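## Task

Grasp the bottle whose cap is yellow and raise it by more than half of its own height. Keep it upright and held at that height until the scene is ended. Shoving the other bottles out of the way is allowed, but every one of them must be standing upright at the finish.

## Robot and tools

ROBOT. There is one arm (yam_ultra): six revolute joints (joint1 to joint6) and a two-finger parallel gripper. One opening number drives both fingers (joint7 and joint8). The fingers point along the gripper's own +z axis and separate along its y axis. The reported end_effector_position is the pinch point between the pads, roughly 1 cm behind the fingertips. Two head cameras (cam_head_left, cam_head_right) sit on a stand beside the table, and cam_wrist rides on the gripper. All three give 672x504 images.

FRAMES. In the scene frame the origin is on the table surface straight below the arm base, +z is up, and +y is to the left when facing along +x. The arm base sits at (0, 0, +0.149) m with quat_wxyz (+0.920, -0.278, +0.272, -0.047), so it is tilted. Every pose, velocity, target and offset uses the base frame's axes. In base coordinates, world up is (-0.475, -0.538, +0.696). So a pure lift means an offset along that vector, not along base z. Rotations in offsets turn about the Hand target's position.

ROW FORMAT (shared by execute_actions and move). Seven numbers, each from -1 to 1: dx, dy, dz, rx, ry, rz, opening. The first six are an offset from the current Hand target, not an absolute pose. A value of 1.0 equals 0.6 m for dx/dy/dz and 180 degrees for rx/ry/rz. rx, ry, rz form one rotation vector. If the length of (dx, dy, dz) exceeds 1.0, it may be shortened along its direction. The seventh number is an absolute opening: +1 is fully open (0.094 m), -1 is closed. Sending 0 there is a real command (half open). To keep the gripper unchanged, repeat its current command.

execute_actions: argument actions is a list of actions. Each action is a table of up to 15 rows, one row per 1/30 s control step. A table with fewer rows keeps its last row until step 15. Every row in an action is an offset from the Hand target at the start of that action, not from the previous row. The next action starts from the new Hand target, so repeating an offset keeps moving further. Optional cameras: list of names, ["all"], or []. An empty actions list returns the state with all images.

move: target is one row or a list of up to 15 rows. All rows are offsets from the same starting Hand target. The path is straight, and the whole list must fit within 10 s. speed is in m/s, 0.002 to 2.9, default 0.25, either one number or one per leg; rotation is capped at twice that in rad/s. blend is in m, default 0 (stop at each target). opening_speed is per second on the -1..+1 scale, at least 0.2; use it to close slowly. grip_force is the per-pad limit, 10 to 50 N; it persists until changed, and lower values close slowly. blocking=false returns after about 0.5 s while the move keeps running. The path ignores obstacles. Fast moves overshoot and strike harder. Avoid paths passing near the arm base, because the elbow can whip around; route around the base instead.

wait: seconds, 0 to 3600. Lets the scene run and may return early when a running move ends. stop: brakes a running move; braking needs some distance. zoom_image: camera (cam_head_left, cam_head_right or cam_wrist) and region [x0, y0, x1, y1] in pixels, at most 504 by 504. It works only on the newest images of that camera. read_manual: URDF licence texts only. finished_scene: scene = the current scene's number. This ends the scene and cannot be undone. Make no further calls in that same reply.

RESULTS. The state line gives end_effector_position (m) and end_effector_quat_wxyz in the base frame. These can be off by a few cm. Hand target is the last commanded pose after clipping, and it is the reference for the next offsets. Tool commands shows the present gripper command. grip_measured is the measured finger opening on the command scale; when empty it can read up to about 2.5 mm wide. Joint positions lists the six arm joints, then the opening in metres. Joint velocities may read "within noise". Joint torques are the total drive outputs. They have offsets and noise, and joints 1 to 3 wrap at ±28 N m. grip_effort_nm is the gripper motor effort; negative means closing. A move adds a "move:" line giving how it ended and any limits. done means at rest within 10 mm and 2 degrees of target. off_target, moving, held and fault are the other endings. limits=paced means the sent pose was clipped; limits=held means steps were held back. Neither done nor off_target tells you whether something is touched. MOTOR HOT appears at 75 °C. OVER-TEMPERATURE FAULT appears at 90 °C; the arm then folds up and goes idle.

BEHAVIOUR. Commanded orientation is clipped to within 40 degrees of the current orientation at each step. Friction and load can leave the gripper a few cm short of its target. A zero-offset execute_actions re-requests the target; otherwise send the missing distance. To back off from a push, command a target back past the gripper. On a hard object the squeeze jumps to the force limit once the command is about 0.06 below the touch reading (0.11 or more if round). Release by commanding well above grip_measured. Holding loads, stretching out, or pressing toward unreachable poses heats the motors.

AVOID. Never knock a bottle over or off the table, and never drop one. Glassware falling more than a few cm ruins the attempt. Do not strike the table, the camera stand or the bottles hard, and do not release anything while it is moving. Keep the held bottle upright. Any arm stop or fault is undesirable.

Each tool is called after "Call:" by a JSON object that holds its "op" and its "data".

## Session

Call:
{"op": "execute_actions", "data": {"actions": []}}

Call:
{"op": "zoom_image", "data": {"camera": "cam_head_left", "region": [180, 180, 360, 360]}}

Scene clock: 0.00 s.
end_effector_position=(+0.1248, +0.1950, +0.1784) grip_measured=+1.000 grip_effort_nm=n/a end_effector_quat_wxyz=(+0.279, +0.243, +0.880, +0.298)
Joint positions: [1.481 0.814 0.76 -0.93 0.641 1.821 0.094]
Joint velocities: within noise
Joint torques (N m): no reading
Heat: 30 °C.
Hand target: +0.1255, +0.1954, +0.1854; +0.282, +0.247, +0.874, +0.308
Tool commands: gripper/opening=+1.0

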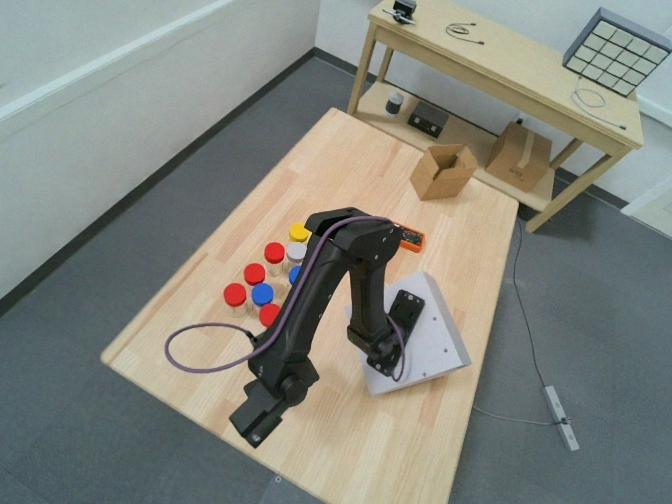

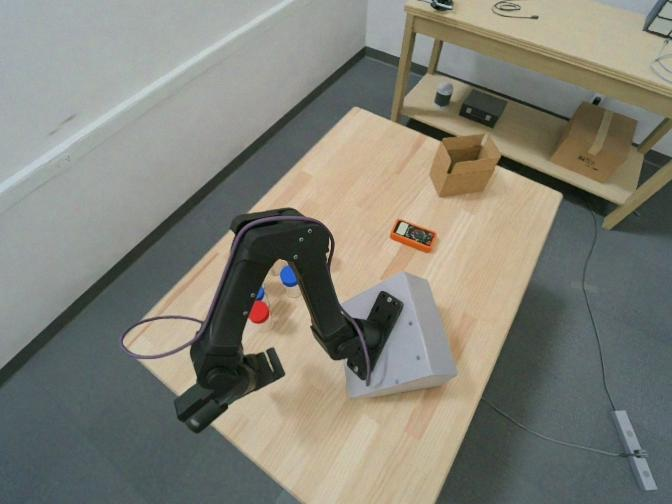

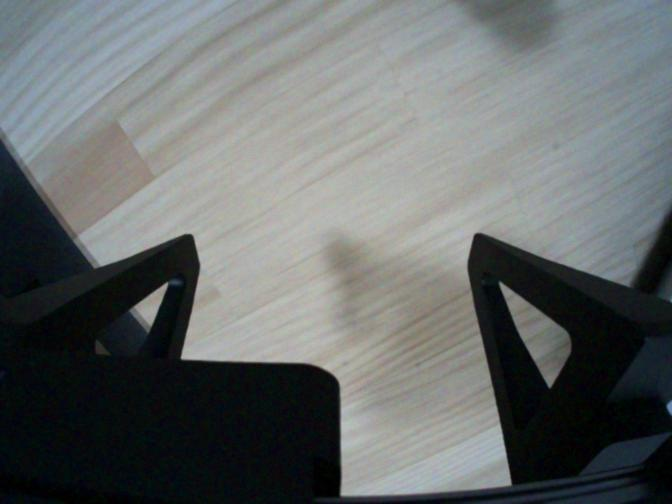

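Scaled by 2.800 from the camera's image (finer frame: 960x720).

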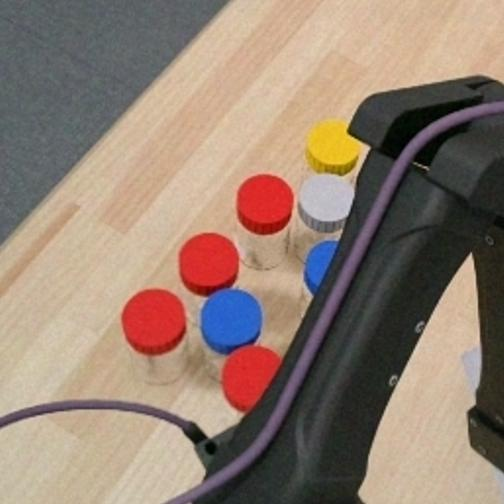

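Call:
{"op": "move", "data": {"target": [[-0.0672, -0.0760, 0.0988, 0, 0, 0, 0.8], [0.3375, -0.5858, -0.0993, 0.2487, 0.2306, -0.2322, 0.8]], "speed": [0.3, 0.5], "blend": [0.03, 0], "cameras": ["cam_head_left", "cam_wrist"]}}

Scene clock: 24.47 s.
end_effector_position=(+0.3255, -0.1473, +0.1222) grip_measured=+0.803 grip_effort_nm=-0.13 end_effector_quat_wxyz=(-0.065, +0.703, +0.594, +0.386)
Joint positions: [-0.798 1.9 1.455 -1.225 -0.799 0.897 0.085]
Joint torques (N m): [-7.38 -4.55 7.86 0.05 -0.03 -0.07]
Heat: 30 °C.
Hand target: +0.3280, -0.1561, +0.1258; -0.055, +0.701, +0.597, +0.385
Off the commanded pose: 0.010 m, 1 deg.
move: done; limits=paced

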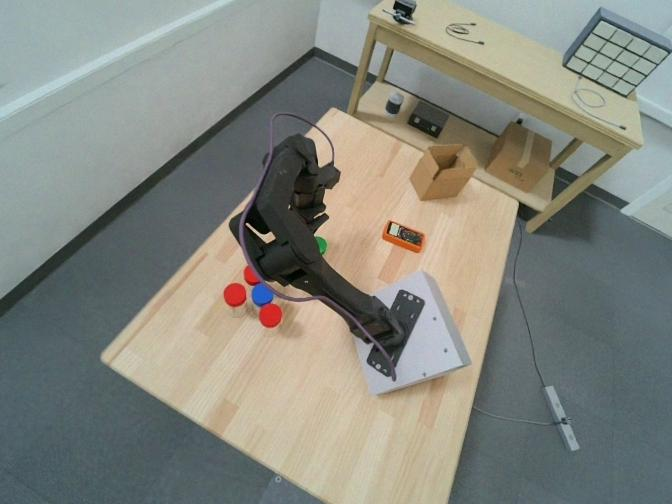

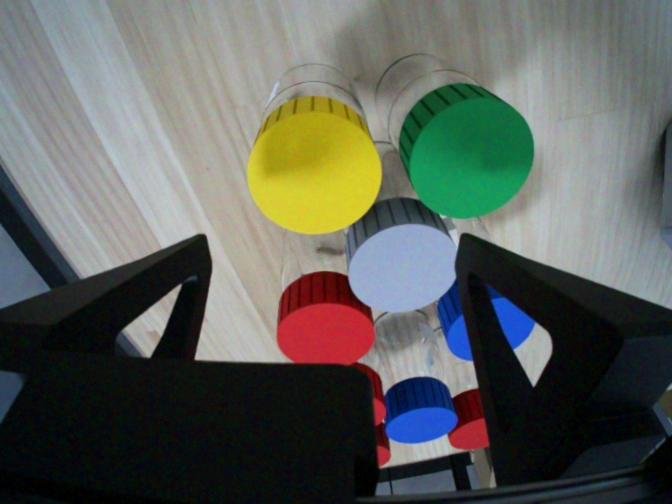

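Call:
{"op": "move", "data": {"target": [0.0244, 0.0022, -0.0295, -0.1318, -0.1492, 0.1938, 0.5], "speed": 0.5, "cameras": ["cam_wrist"]}}

Scene clock: 52.20 s.
end_effector_position=(+0.3386, -0.1479, +0.1083) grip_measured=+0.503 grip_effort_nm=-0.13 end_effector_quat_wxyz=(+0.103, +0.389, +0.834, +0.376)
Joint positions: [-0.772 1.94 1.455 -1.157 -0.799 0.071 0.071]
Joint torques (N m): [-7.15 -4.86 6.42 0.21 -0.05 -0.08]
Heat: 32 °C.
Hand target: +0.3426, -0.1548, +0.1081; +0.113, +0.383, +0.838, +0.372
Off the commanded pose: 0.008 m, 1 deg.
move: done

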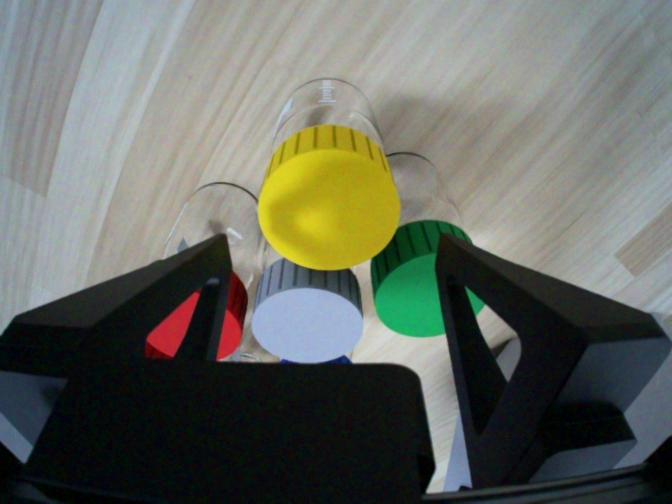

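Call:
{"op": "move", "data": {"target": [[0.0364, 0.0397, -0.0474, 0, 0, 0, 0.5], [0.0364, 0.0397, -0.0474, 0, 0, 0, 0.0], [-0.0347, -0.0409, 0.0572, 0, 0, 0, 0.0]], "speed": [0.2, 0.2, 0.25], "opening_speed": 1.0, "cameras": ["all"]}}

Scene clock: 71.83 s.
end_effector_position=(+0.3238, -0.1629, +0.1381) grip_measured=+0.123 grip_effort_nm=-1.02 end_effector_quat_wxyz=(+0.098, +0.379, +0.836, +0.384)
Joint positions: [-0.835 1.961 1.595 -1.371 -0.802 -0.055 0.053]
Joint torques (N m): [-9.32 -5.09 8.21 0.01 0.08 -0.1]
Heat: 33 °C.
Hand target: +0.3218, -0.1793, +0.1424; +0.113, +0.383, +0.838, +0.372
Off the commanded pose: 0.017 m, 2 deg.
move: off_target

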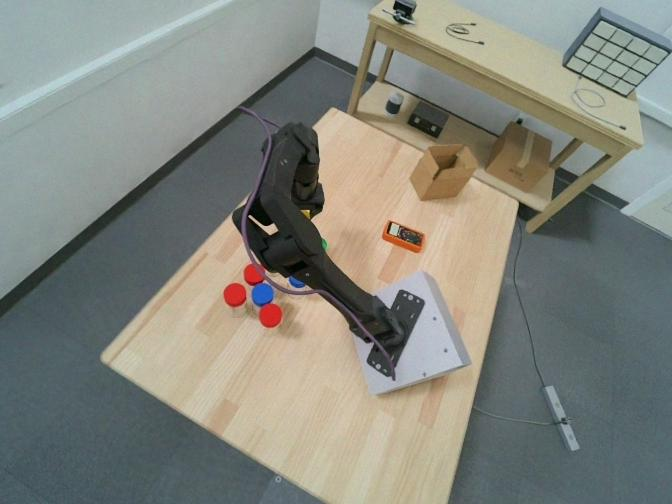

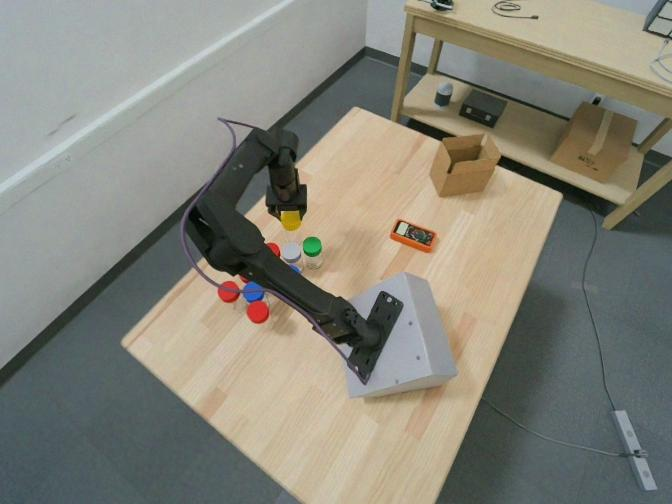

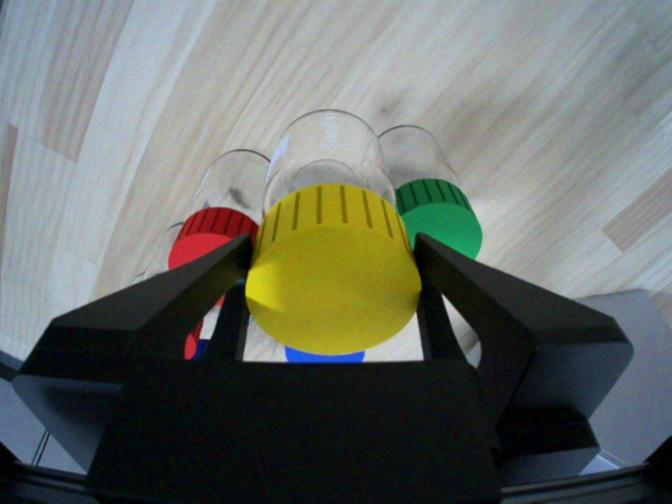

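Call:
{"op": "finished_scene", "data": {"scene": 2}}

The scene is finished: the task was done.


## Next scene

Grasp the bottle whose cap is blue and raise it by more than half of its own height. Keep it upright and held at that height until the scene is ended. Shoving the other bottles out of the way is allowed, but every one of them must be standing upright at the finish.

Call:
{"op": "execute_actions", "data": {"actions": []}}

Call:
{"op": "zoom_image", "data": {"camera": "cam_head_left", "region": [180, 180, 360, 360]}}

Scene clock: 0.00 s.
end_effector_position=(+0.1841, -0.1315, +0.3207) grip_measured=+1.000 grip_effort_nm=n/a end_effector_quat_wxyz=(+0.484, +0.682, +0.547, -0.028)
Joint positions: [-0.082 0.835 1.236 -1.17 0.706 1.397 0.094]
Joint velocities: within noise
Joint torques (N m): no reading
Heat: 30 °C.
Hand target: +0.1778, -0.1359, +0.3289; +0.496, +0.683, +0.535, -0.033
Tool commands: gripper/opening=+1.0

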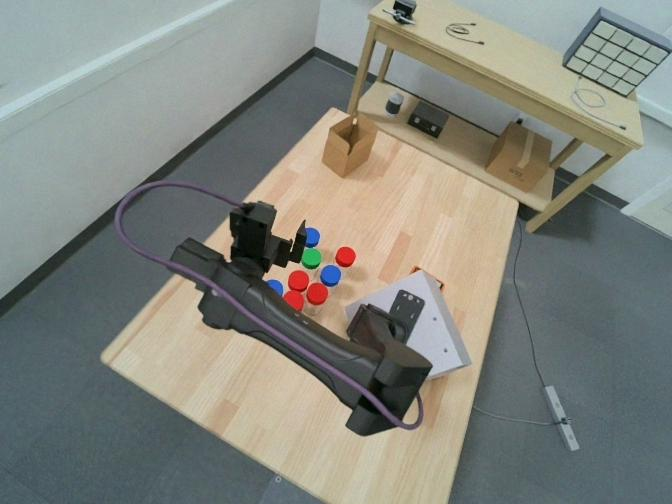

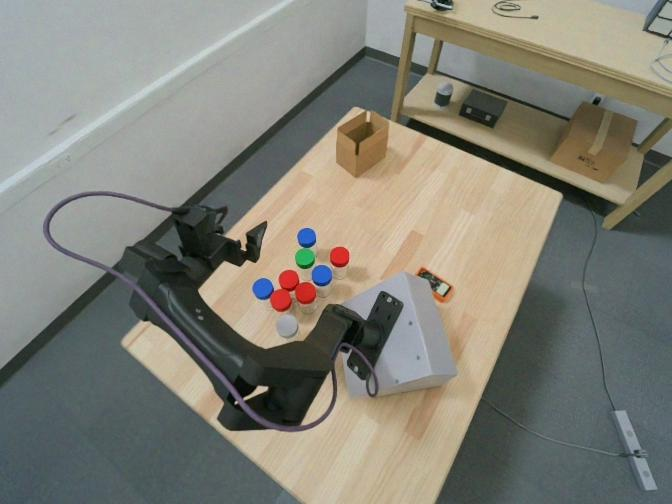

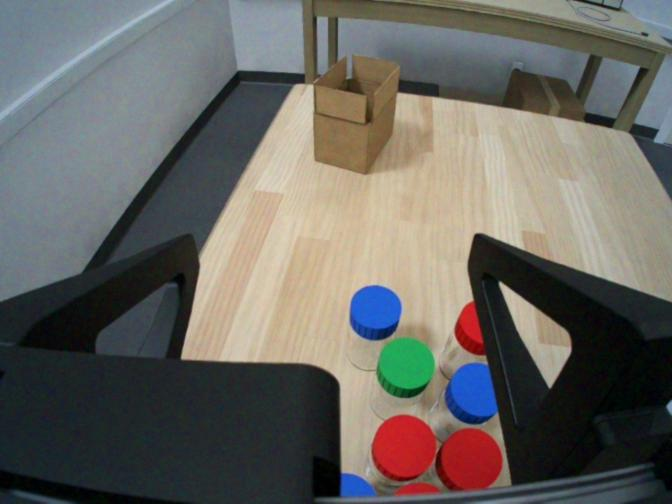

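Scaled by 2.800 from the camera's image (finer frame: 960x720).

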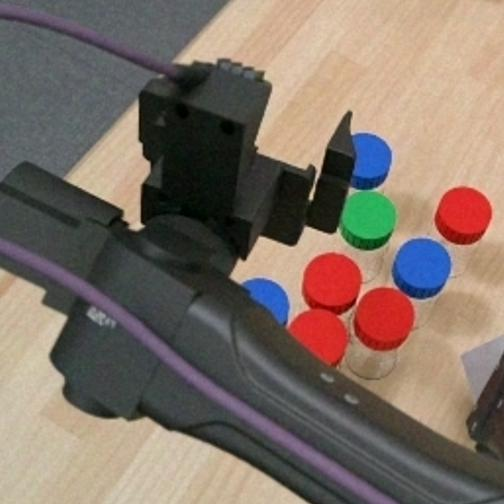

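Call:
{"op": "move", "data": {"target": [0.1317, 0.0428, -0.3602, 0.1929, 0.0673, 0.4276, 0.7], "speed": 0.55, "cameras": ["cam_wrist"]}}

Scene clock: 27.23 s.
end_effector_position=(+0.2506, -0.1030, +0.1055) grip_measured=+0.703 grip_effort_nm=-0.13 end_effector_quat_wxyz=(+0.130, +0.319, +0.865, +0.365)
Joint positions: [-0.881 1.636 1.067 -1.188 -0.779 -0.25 0.08]
Joint torques (N m): [-4.75 -2.71 8.23 0.1 -0.12 -0.11]
Heat: 30 °C.
Hand target: +0.2568, -0.1102, +0.1128; +0.145, +0.309, +0.868, +0.360
Off the commanded pose: 0.012 m, 2 deg.
move: off_target

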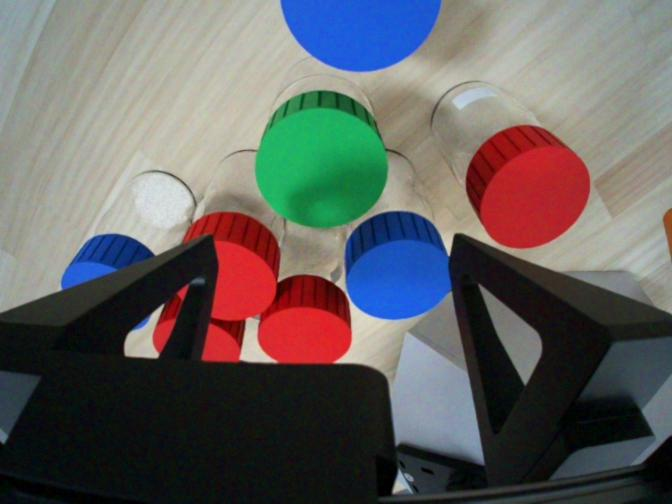

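Call:
{"op": "move", "data": {"target": [[0.0631, 0.0485, -0.0702, 0, 0, 0, 0.7], [0.0631, 0.0485, -0.0702, 0, 0, 0, 0.0], [-0.008, -0.0321, 0.0344, 0, 0, 0, 0.0]], "speed": [0.2, 0.2, 0.25], "opening_speed": 1.0, "cameras": ["all"]}}

Scene clock: 52.87 s.
end_effector_position=(+0.2523, -0.1122, +0.1274) grip_measured=+0.114 grip_effort_nm=-1.02 end_effector_quat_wxyz=(+0.128, +0.304, +0.866, +0.375)
Joint positions: [-0.902 1.676 1.188 -1.326 -0.785 -0.328 0.052]
Joint torques (N m): [-7.83 -2.89 8.62 0.02 0.08 -0.09]
Heat: 30 °C.
Hand target: +0.2520, -0.1295, +0.1334; +0.145, +0.309, +0.868, +0.360
Off the commanded pose: 0.018 m, 3 deg.
move: off_target

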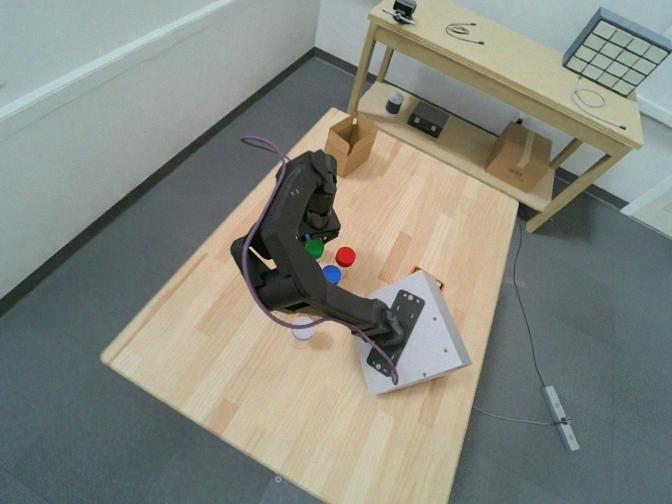

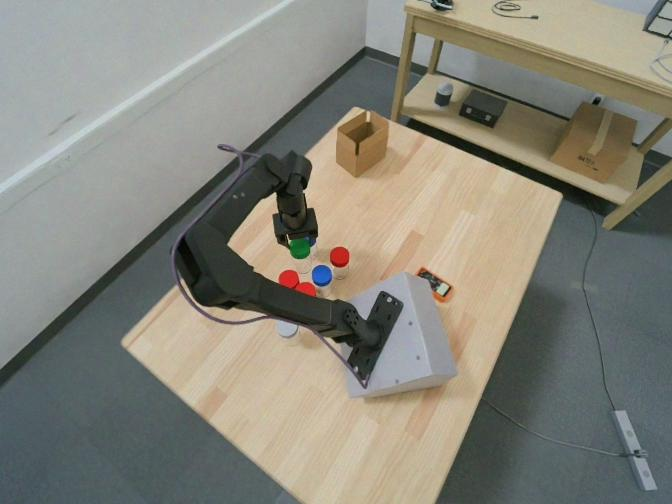

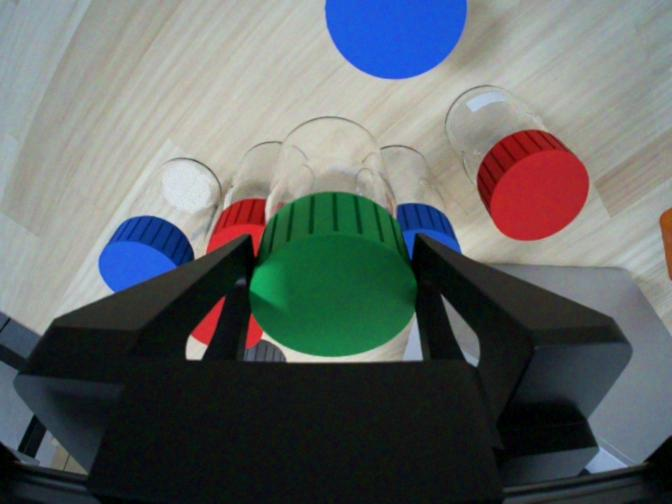

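Call:
{"op": "finished_scene", "data": {"scene": 3}}

The scene is finished: the task was done.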